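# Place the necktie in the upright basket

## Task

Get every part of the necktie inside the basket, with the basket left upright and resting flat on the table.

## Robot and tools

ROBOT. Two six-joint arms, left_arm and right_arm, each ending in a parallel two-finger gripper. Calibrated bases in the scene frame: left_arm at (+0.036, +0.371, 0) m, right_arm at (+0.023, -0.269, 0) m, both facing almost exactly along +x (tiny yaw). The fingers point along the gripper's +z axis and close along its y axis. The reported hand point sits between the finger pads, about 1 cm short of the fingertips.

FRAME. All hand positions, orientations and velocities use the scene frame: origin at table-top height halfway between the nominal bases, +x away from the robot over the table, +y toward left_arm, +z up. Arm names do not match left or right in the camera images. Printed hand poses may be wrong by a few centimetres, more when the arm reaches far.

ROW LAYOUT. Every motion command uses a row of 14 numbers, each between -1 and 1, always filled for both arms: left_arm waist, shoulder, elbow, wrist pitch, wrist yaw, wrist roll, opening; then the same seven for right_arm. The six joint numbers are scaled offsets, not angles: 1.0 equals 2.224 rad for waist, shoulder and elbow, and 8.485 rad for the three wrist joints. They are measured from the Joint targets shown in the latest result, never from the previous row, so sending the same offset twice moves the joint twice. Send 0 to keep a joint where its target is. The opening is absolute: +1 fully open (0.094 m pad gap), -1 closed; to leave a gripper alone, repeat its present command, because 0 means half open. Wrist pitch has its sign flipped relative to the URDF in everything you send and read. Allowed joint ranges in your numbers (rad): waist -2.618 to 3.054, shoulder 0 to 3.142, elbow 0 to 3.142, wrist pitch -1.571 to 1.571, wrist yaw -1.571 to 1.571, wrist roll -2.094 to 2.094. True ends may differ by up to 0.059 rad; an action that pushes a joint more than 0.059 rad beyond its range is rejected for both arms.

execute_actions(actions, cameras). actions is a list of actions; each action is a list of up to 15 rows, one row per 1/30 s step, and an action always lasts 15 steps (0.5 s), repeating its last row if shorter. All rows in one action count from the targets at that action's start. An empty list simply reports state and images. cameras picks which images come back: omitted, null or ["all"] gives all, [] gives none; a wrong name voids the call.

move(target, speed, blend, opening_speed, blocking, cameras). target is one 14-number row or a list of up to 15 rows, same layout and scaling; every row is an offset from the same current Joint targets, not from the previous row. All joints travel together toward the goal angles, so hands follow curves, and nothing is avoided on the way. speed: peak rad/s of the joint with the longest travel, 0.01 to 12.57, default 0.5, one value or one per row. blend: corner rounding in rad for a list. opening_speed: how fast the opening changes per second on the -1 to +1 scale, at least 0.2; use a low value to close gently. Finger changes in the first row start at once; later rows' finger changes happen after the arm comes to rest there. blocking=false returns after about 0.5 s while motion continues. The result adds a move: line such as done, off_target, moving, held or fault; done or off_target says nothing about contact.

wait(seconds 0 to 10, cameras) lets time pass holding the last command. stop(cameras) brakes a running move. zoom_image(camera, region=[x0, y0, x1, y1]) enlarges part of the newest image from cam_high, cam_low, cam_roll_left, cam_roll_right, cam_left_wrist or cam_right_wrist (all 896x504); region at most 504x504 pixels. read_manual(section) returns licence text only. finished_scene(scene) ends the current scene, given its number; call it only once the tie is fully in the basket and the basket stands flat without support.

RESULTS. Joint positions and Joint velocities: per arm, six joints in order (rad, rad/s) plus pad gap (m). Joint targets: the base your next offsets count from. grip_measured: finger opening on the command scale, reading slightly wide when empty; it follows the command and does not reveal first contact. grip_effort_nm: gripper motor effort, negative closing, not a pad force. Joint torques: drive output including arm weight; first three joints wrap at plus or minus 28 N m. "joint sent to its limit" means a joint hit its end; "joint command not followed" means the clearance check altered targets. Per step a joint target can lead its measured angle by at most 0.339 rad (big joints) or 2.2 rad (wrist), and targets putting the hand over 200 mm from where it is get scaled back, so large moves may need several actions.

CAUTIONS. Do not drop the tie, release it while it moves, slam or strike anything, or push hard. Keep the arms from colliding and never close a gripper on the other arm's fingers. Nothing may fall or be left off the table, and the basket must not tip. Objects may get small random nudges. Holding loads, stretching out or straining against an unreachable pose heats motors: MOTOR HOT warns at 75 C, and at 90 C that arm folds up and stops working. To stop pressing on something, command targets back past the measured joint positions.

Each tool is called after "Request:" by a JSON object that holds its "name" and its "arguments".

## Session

Request:
{"name": "execute_actions", "arguments": {"actions": []}}

Scene clock: 0.00 s.
left_arm: end_effector_position=(+0.2973, +0.3213, +0.3147) grip_measured=+1.000 grip_effort_nm=n/a end_effector_quat_wxyz=(+0.553, -0.057, +0.824, -0.106) | right_arm: end_effector_position=(+0.3109, -0.2410, +0.3365) grip_measured=+1.000 grip_effort_nm=n/a end_effector_quat_wxyz=(+0.594, +0.078, +0.800, +0.004)
Joint positions: left_arm=[-0.289 0.68 0.942 0.643 -0.174 -0.328 0.094] | right_arm=[0.373 0.776 0.977 0.528 0.417 0.24 0.094]
Joint velocities: within noise
Joint torques (N m): no reading
Motor temperatures (°C): left_arm=[21 29 29 28 20 24 21] | right_arm=[24 26 27 24 25 23 21]
Heat: left arm: 29 °C; right arm: 27 °C.
Joint targets: left_arm=[-0.289 0.674 0.956 0.627 -0.177 -0.325] | right_arm=[0.373 0.769 0.987 0.525 0.419 0.240]
Tool commands: left_gripper/opening=+1.0 right_gripper/opening=+1.0

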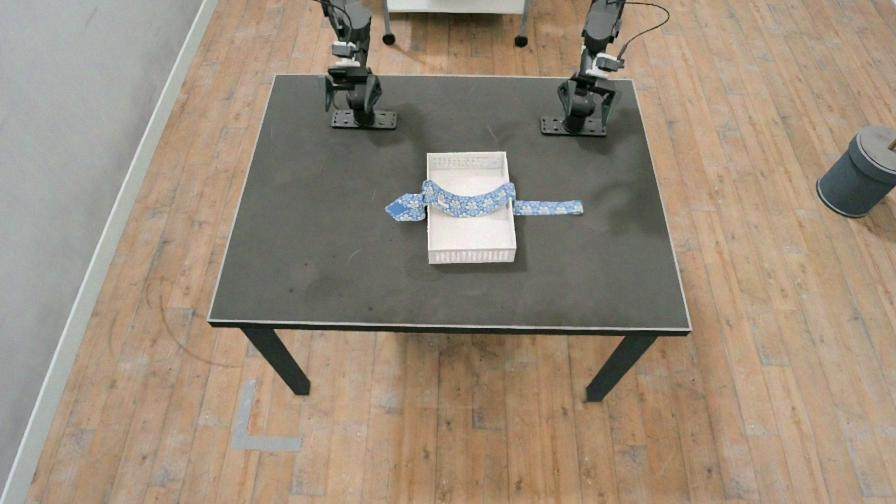

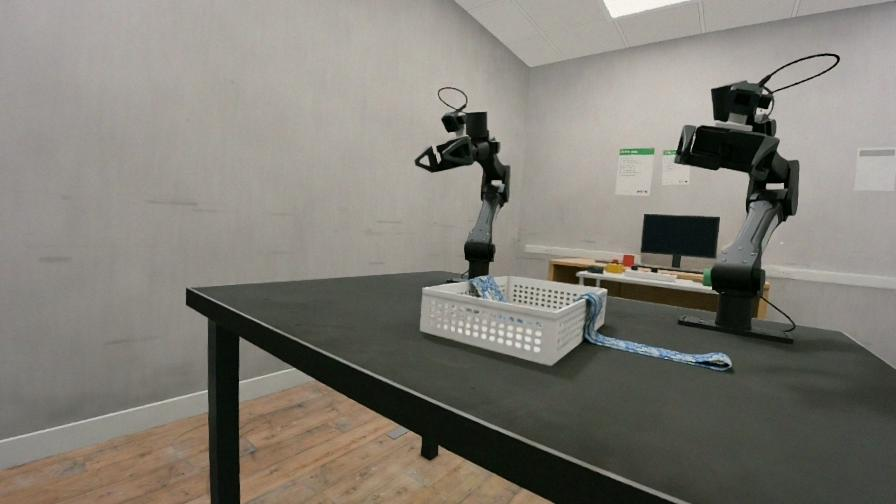

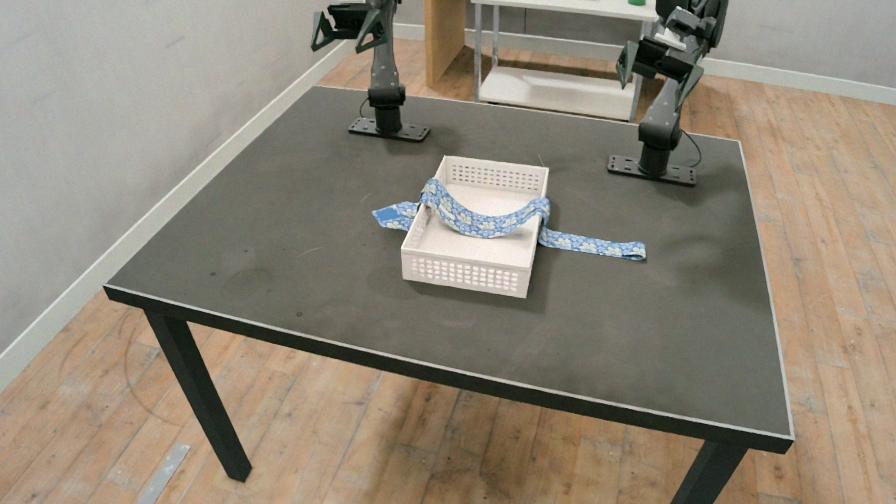

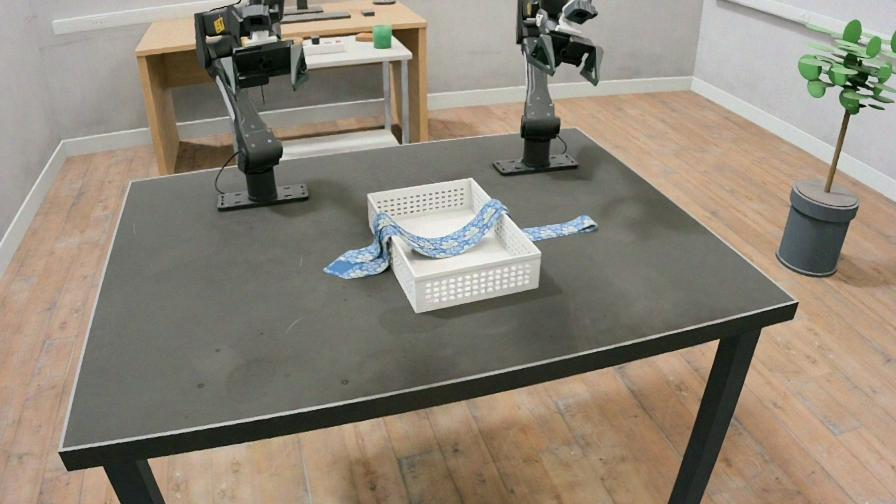

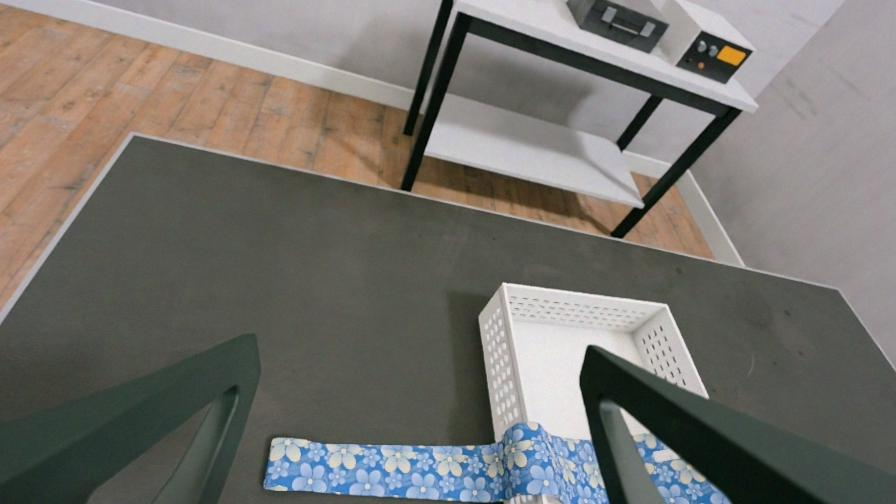

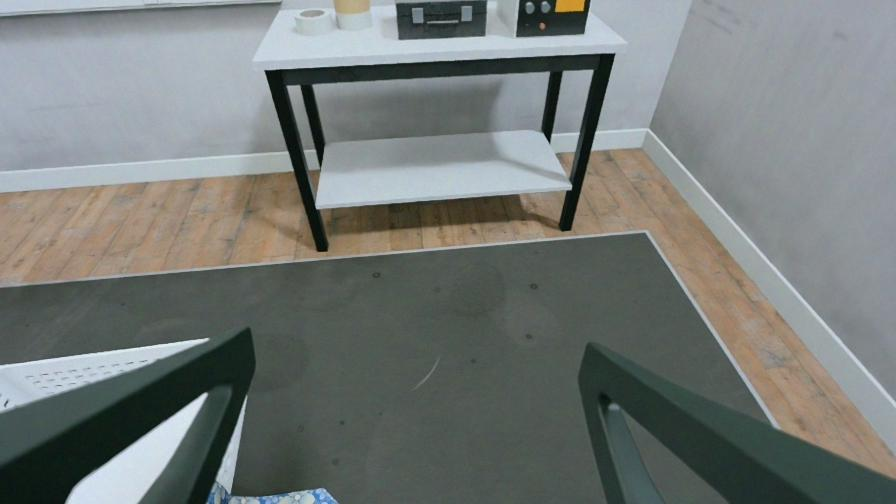

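Request:
{"name": "move", "arguments": {"target": [0.0643,0.4789,0.1715,0.0639,0.0209,-0.1662,1,0.036,0.5139,0.2563,0.0814,-0.0494,0.2072,1], "speed": 0.9}}

Scene clock: 6.70 s.
left_arm: end_effector_position=(+0.3413, +0.3201, +0.0822) grip_measured=+1.000 grip_effort_nm=-0.037 end_effector_quat_wxyz=(+0.001, +0.702, -0.712, -0.004) | right_arm: end_effector_position=(+0.3478, -0.1237, +0.0881) grip_measured=+1.000 grip_effort_nm=-0.022 end_effector_quat_wxyz=(+0.003, +0.707, +0.707, +0.003)
Joint positions: left_arm=[-0.151 1.738 1.306 1.146 -0.002 -1.725 0.094] | right_arm=[0.447 1.896 1.527 1.195 0.003 1.991 0.094]
Joint torques (N m): left_arm=[0.51 -7.65 8.32 0.1 0.05 -0.14] | right_arm=[0.66 -8.79 9.44 -0.15 -0.03 0.04]
Heat: left arm: 30 °C; right arm: 29 °C.
Joint targets: left_arm=[-0.146 1.739 1.338 1.170 0.001 -1.735] | right_arm=[0.453 1.912 1.557 1.216 0.000 1.998]
move: done

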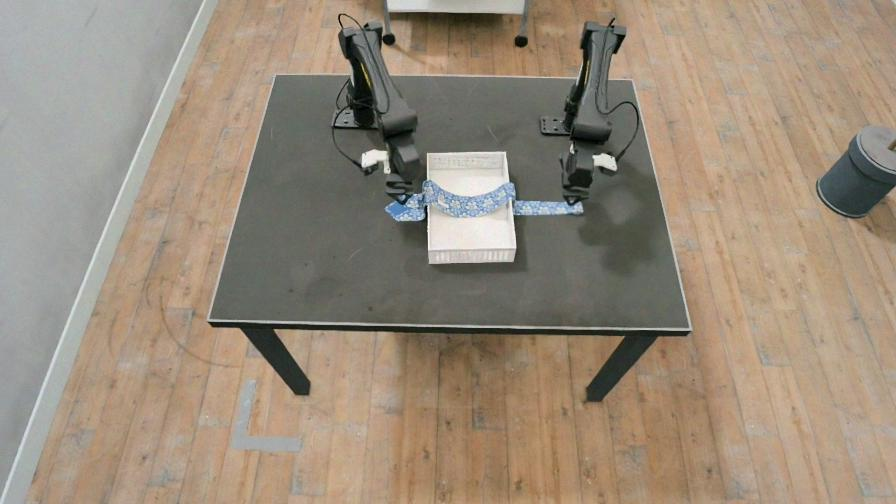

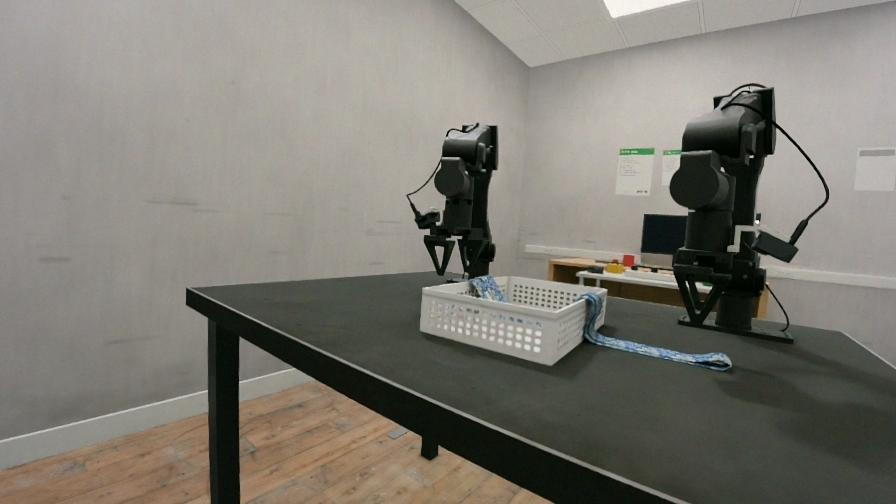

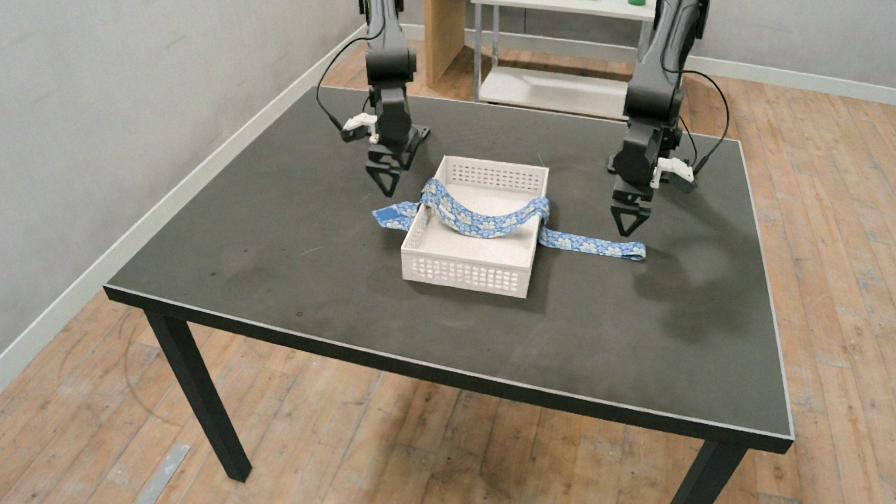

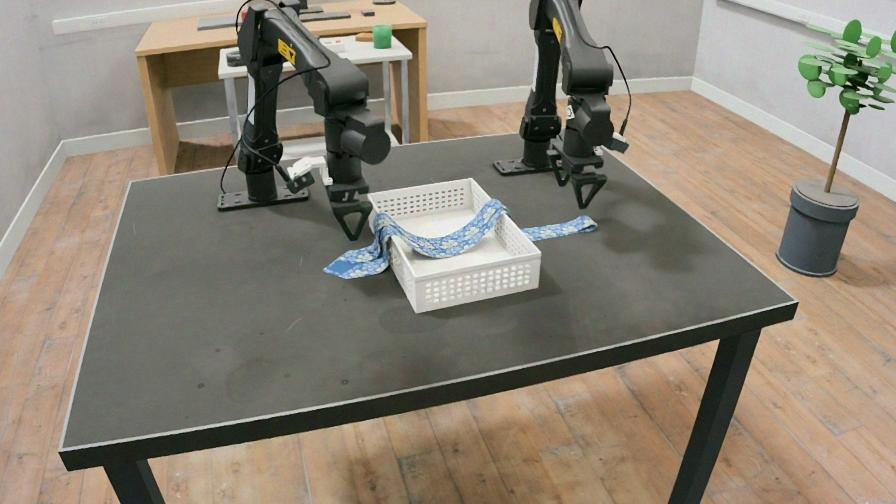

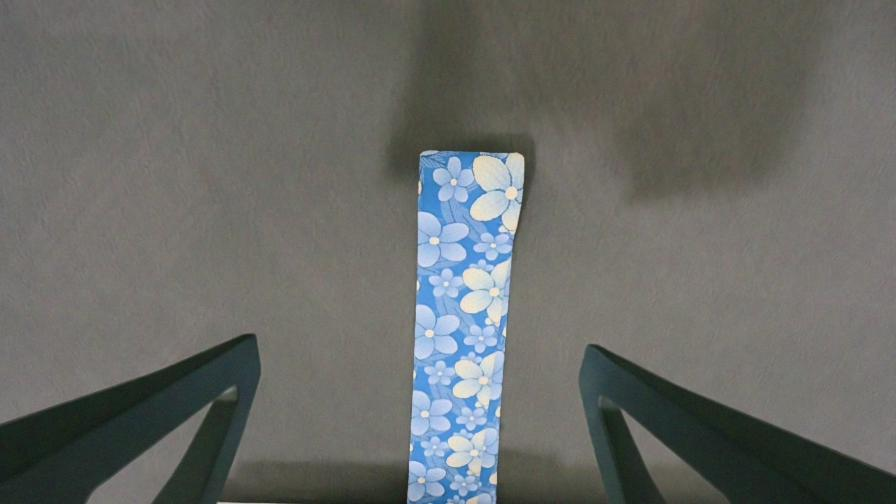

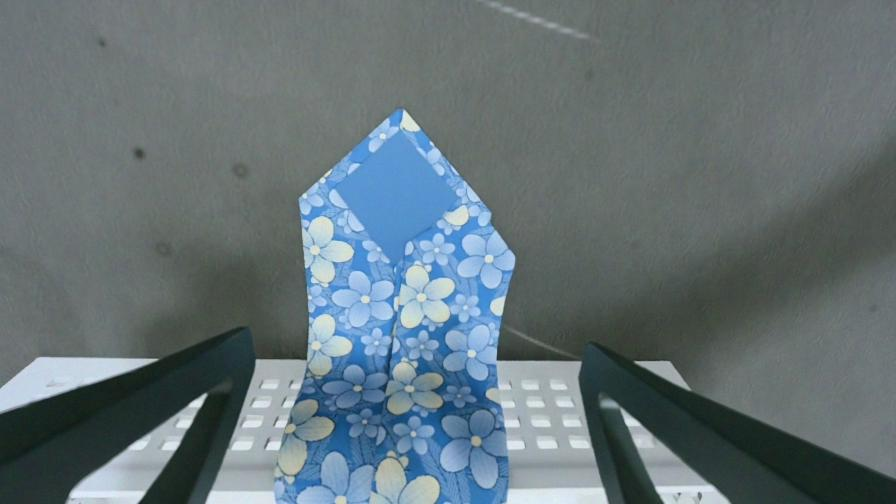

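Request:
{"name": "move", "arguments": {"target": [0,0.0535,-0.0814,-0.0365,0,0,1,-0.0387,0.0369,-0.1003,-0.0359,0,-0.0101,1], "speed": 0.3, "cameras": ["cam_low","cam_roll_left","cam_left_wrist","cam_right_wrist"]}}

Scene clock: 12.23 s.
left_arm: end_effector_position=(+0.3511, +0.3182, +0.0190) grip_measured=+1.000 grip_effort_nm=-0.042 end_effector_quat_wxyz=(+0.001, +0.702, -0.712, -0.002) | right_arm: end_effector_position=(+0.3649, -0.1457, +0.0183) grip_measured=+1.000 grip_effort_nm=-0.022 end_effector_quat_wxyz=(+0.007, +0.708, +0.706, +0.012)
Joint positions: left_arm=[-0.151 1.845 1.173 0.904 -0.001 -1.726 0.094] | right_arm=[0.371 1.973 1.347 0.917 0.002 1.918 0.094]
Joint torques (N m): left_arm=[0.53 -7.16 3.96 -0.55 0.03 -0.12] | right_arm=[-0.38 -8.75 5.27 -0.51 -0.04 -0.1]
Heat: left arm: 31 °C; right arm: 29 °C.
Joint targets: left_arm=[-0.146 1.858 1.156 0.860 0.000 -1.735] | right_arm=[0.367 1.994 1.334 0.911 0.000 1.912]
move: off_target (left_arm); left_arm: the wrist pitch is farthest, 0.043 rad from its target
Images, in order (width x height): cam_low 896x504, cam_roll_left 896x504, cam_left_wrist 896x504, cam_right_wrist 896x504.

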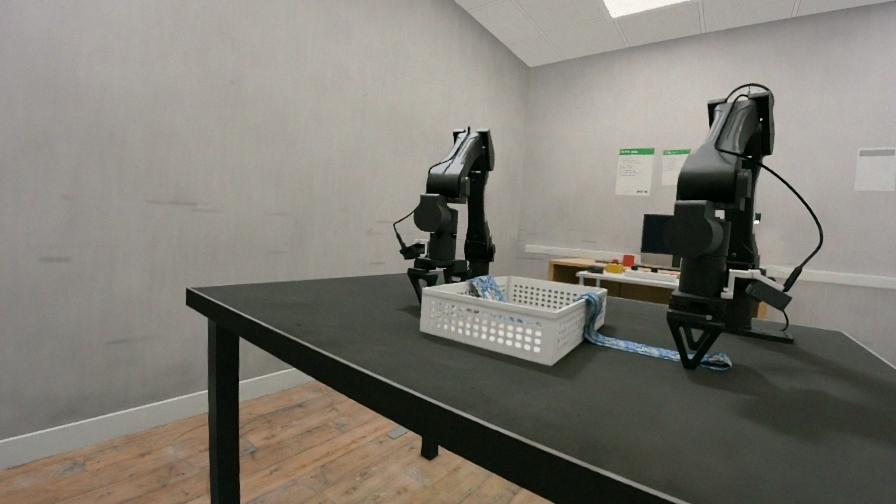

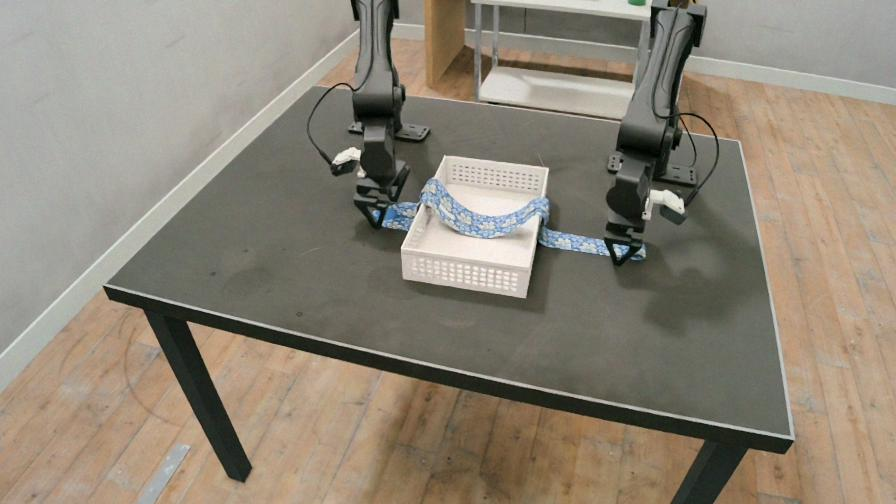

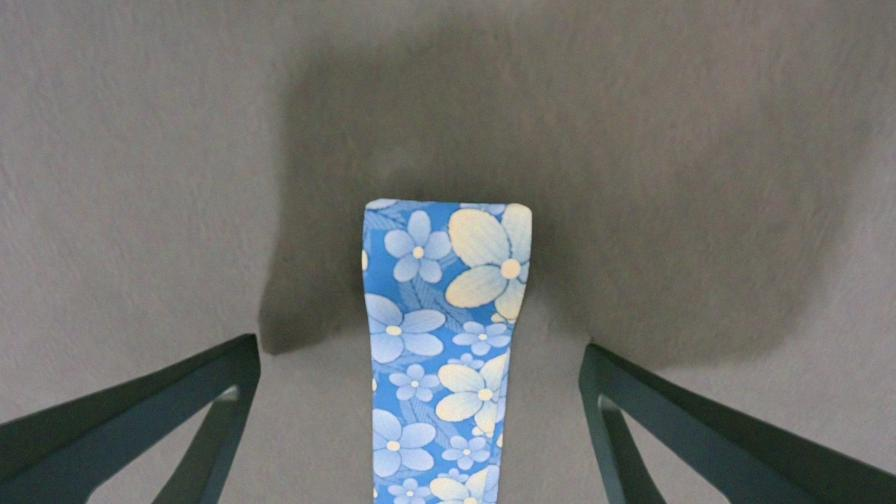

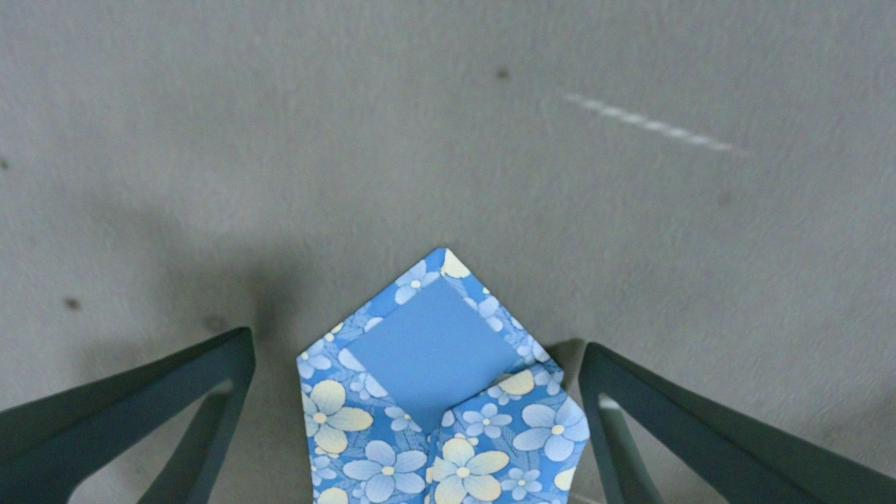

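Request:
{"name": "move", "arguments": {"target": [[0,0.012,0,0,0,0,1,0,0.009,0,0,0,0,1],[0,0.012,0,0,0,0,-1,0,0.009,0,0,0,0,-1]], "speed": 0.3, "opening_speed": 1.2, "cameras": ["cam_low","cam_left_wrist","cam_right_wrist"]}}

Scene clock: 15.60 s.
left_arm: end_effector_position=(+0.3645, +0.3161, +0.0172) grip_measured=-0.850 grip_effort_nm=-1.018 end_effector_quat_wxyz=(-0.013, +0.703, -0.710, +0.019) | right_arm: end_effector_position=(+0.3675, -0.1437, +0.0160) grip_measured=-0.935 grip_effort_nm=-1.038 end_effector_quat_wxyz=(+0.006, +0.707, +0.707, +0.017)
Joint positions: left_arm=[-0.149 1.851 1.173 0.846 0.001 -1.728 0.007] | right_arm=[0.371 1.98 1.347 0.902 -0.004 1.916 0.003]
Joint torques (N m): left_arm=[0.39 -5.7 4 -0.11 0.01 -0.1] | right_arm=[-0.51 -7.71 5.26 -0.35 0.04 -0.06]
Heat: left arm: 31 °C; right arm: 29 °C.
Joint targets: left_arm=[-0.146 1.884 1.156 0.860 0.000 -1.735] | right_arm=[0.367 2.014 1.334 0.911 0.000 1.912]
move: done; target 2's new numbers were sent with left_arm's wrist pitch 0.044 rad from that target
Images, in order (width x height): cam_low 896x504, cam_left_wrist 896x504, cam_right_wrist 896x504.

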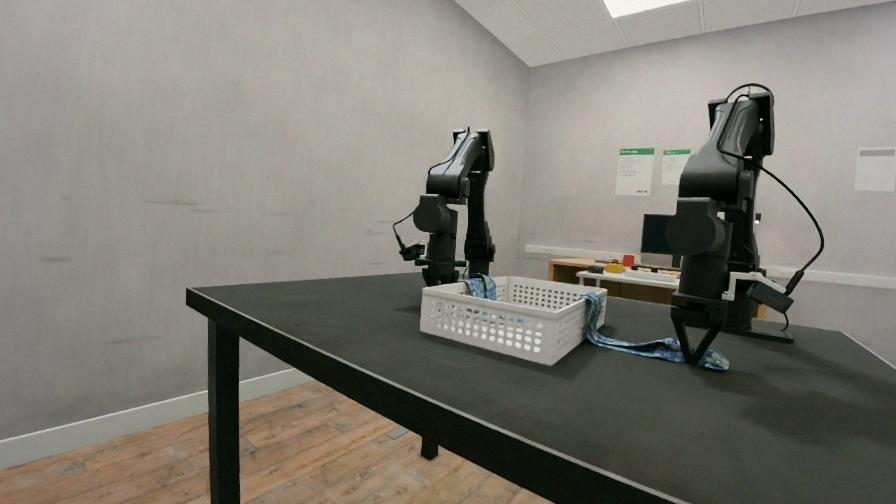

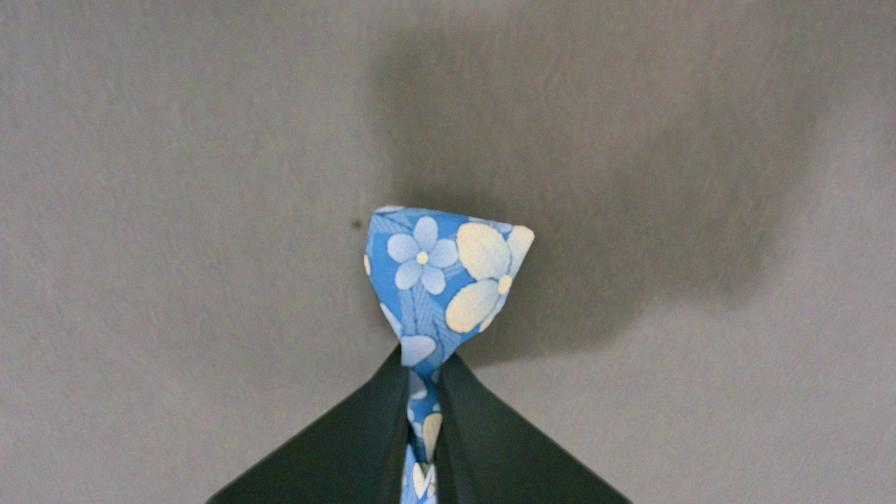

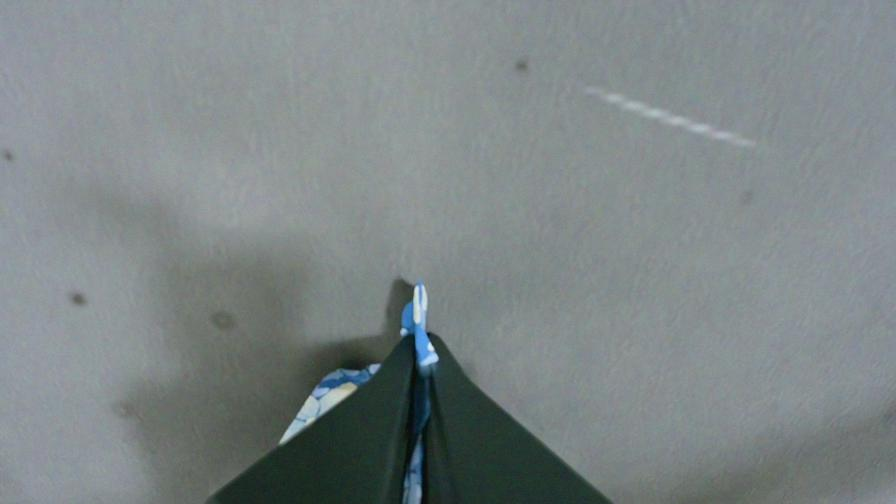

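Request:
{"name": "move", "arguments": {"target": [[0,-0.0405,0.2729,0.0801,0,0,-1,0,-0.1151,0.17,0.0581,0,0,-1],[-0.2028,-0.1025,0.3372,-0.0012,0,-0.0371,-1,0.1848,-0.1673,0.2325,0.0469,0,0.0163,-1]], "speed": 0.5, "blend": 0.08, "cameras": ["cam_high","cam_low","cam_roll_left","cam_roll_right"]}}

Scene clock: 28.30 s.
left_arm: end_effector_position=(+0.4217, +0.0977, +0.3253) grip_measured=-0.859 grip_effort_nm=-1.057 end_effector_quat_wxyz=(+0.100, -0.593, +0.685, -0.412) | right_arm: end_effector_position=(+0.2982, -0.0106, +0.2472) grip_measured=-0.935 grip_effort_nm=-1.043 end_effector_quat_wxyz=(+0.032, +0.592, +0.781, +0.196)
Joint positions: left_arm=[-0.599 1.69 1.873 0.877 0.002 -2.045 0.007] | right_arm=[0.776 1.676 1.821 1.317 -0.004 2.047 0.003]
Joint torques (N m): left_arm=[0.29 -10.95 9.18 -1.6 0 -0.03] | right_arm=[0.23 -11.19 9.7 -1.22 0.01 0.03]
Motor temperatures (°C): left_arm=[21 31 31 28 20 24 22] | right_arm=[24 31 30 25 25 23 22]
Heat: left arm: 31 °C; right arm: 31 °C.
Joint targets: left_arm=[-0.597 1.657 1.906 0.850 0.000 -2.050] | right_arm=[0.778 1.642 1.852 1.309 0.000 2.050]
move: done
Images, in order (width x height): cam_high 896x504, cam_low 896x504, cam_roll_left 896x504, cam_roll_right 896x504.

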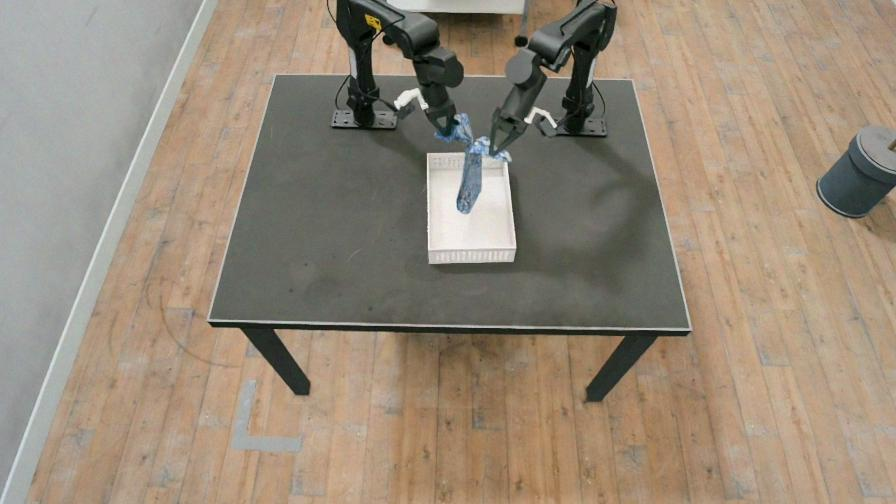

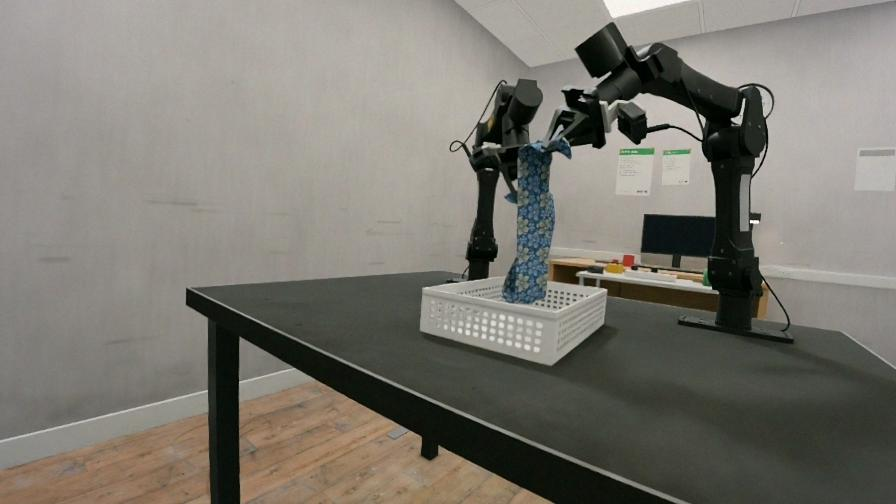

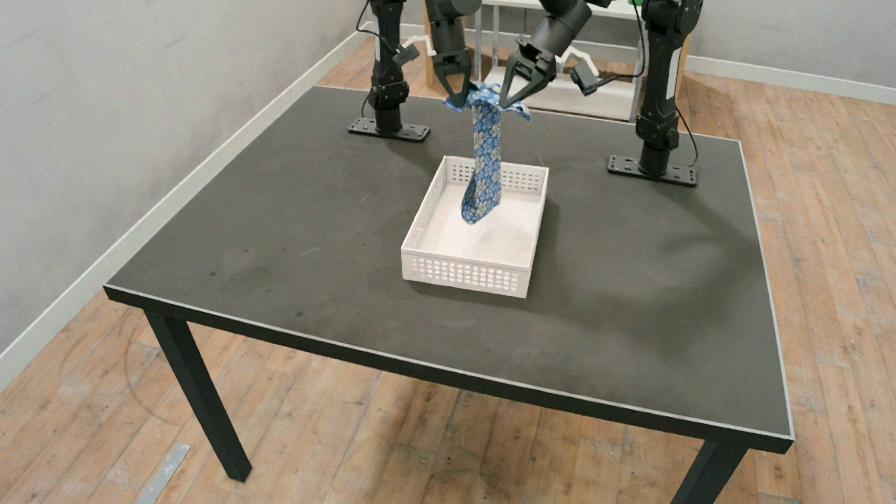

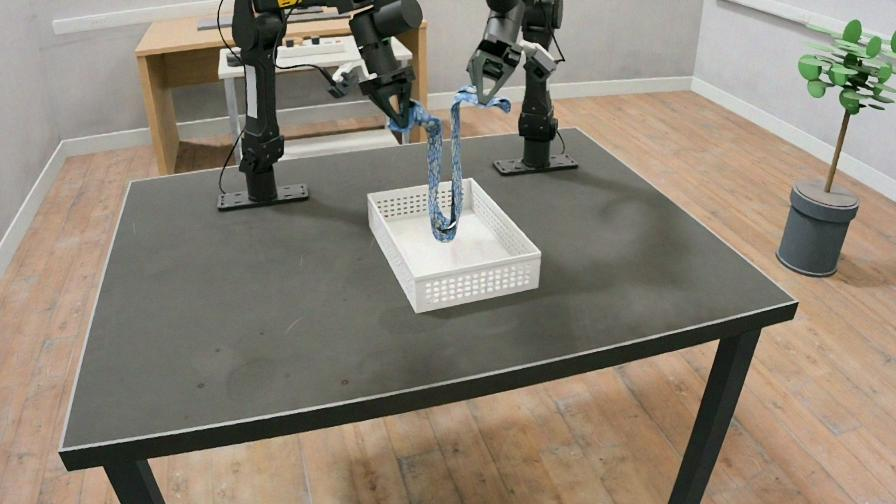

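Request:
{"name": "move", "arguments": {"target": [[0,0.2064,-0.0535,0.0203,0,0,-1,0,0.1282,-0.1426,-0.0238,0,0,-1],[0,0.2064,-0.0535,0.0203,0,0,-0.3,0,0.1282,-0.1426,-0.0238,0,0,-0.3],[0,0,0,0,0,0,-0.3,0,0,0,0,0,0,-0.3]], "speed": 0.45, "opening_speed": 1, "cameras": ["cam_high","cam_low","cam_roll_left","cam_roll_right"]}}

Scene clock: 33.97 s.
left_arm: end_effector_position=(+0.4200, +0.0989, +0.3400) grip_measured=-0.303 grip_effort_nm=0.125 end_effector_quat_wxyz=(+0.104, -0.587, +0.678, -0.430) | right_arm: end_effector_position=(+0.3021, -0.0070, +0.2578) grip_measured=-0.302 grip_effort_nm=0.095 end_effector_quat_wxyz=(+0.036, +0.589, +0.777, +0.220)
Joint positions: left_arm=[-0.599 1.671 1.883 0.867 0.002 -2.046 0.033] | right_arm=[0.776 1.661 1.829 1.289 -0.004 2.048 0.033]
Joint torques (N m): left_arm=[0.31 -9.02 8.29 -1.52 0 -0.06] | right_arm=[0.21 -9.74 8.99 -1.05 0.04 0.02]
Heat: left arm: 34 °C; right arm: 32 °C.
Joint targets: left_arm=[-0.597 1.657 1.906 0.850 0.000 -2.050] | right_arm=[0.778 1.642 1.852 1.309 0.000 2.050]
move: done
Images, in order (width x height): cam_high 896x504, cam_low 896x504, cam_roll_left 896x504, cam_roll_right 896x504.

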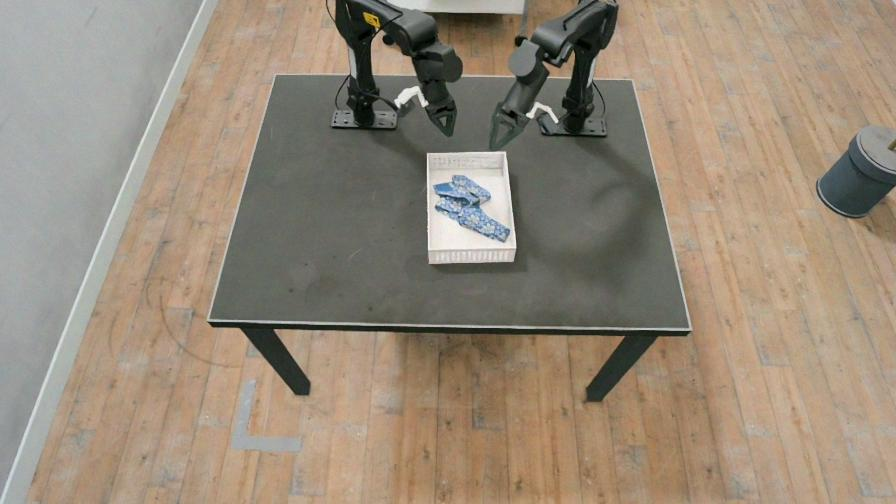

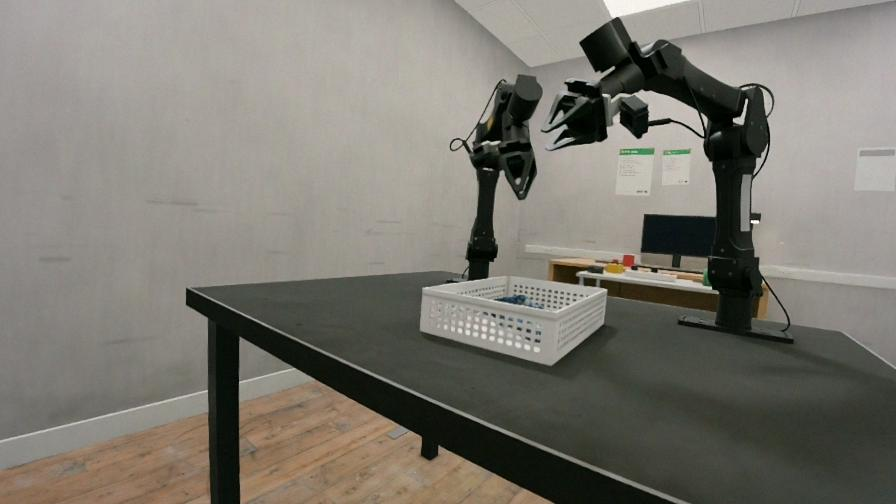

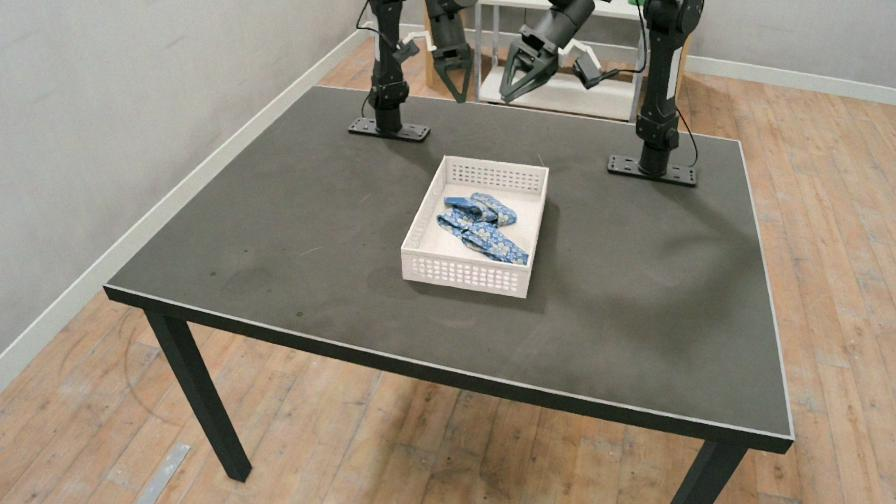

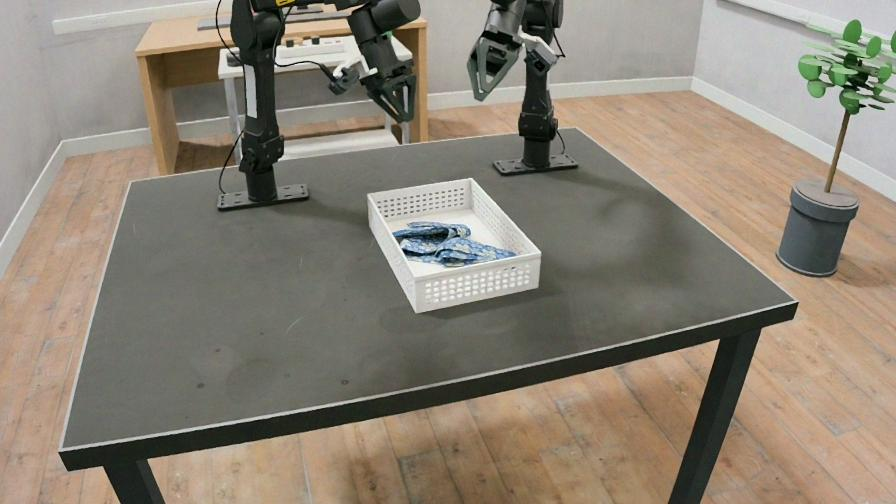

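Request:
{"name": "finished_scene", "arguments": {"scene": 2}}

The scene is finished: the task was done.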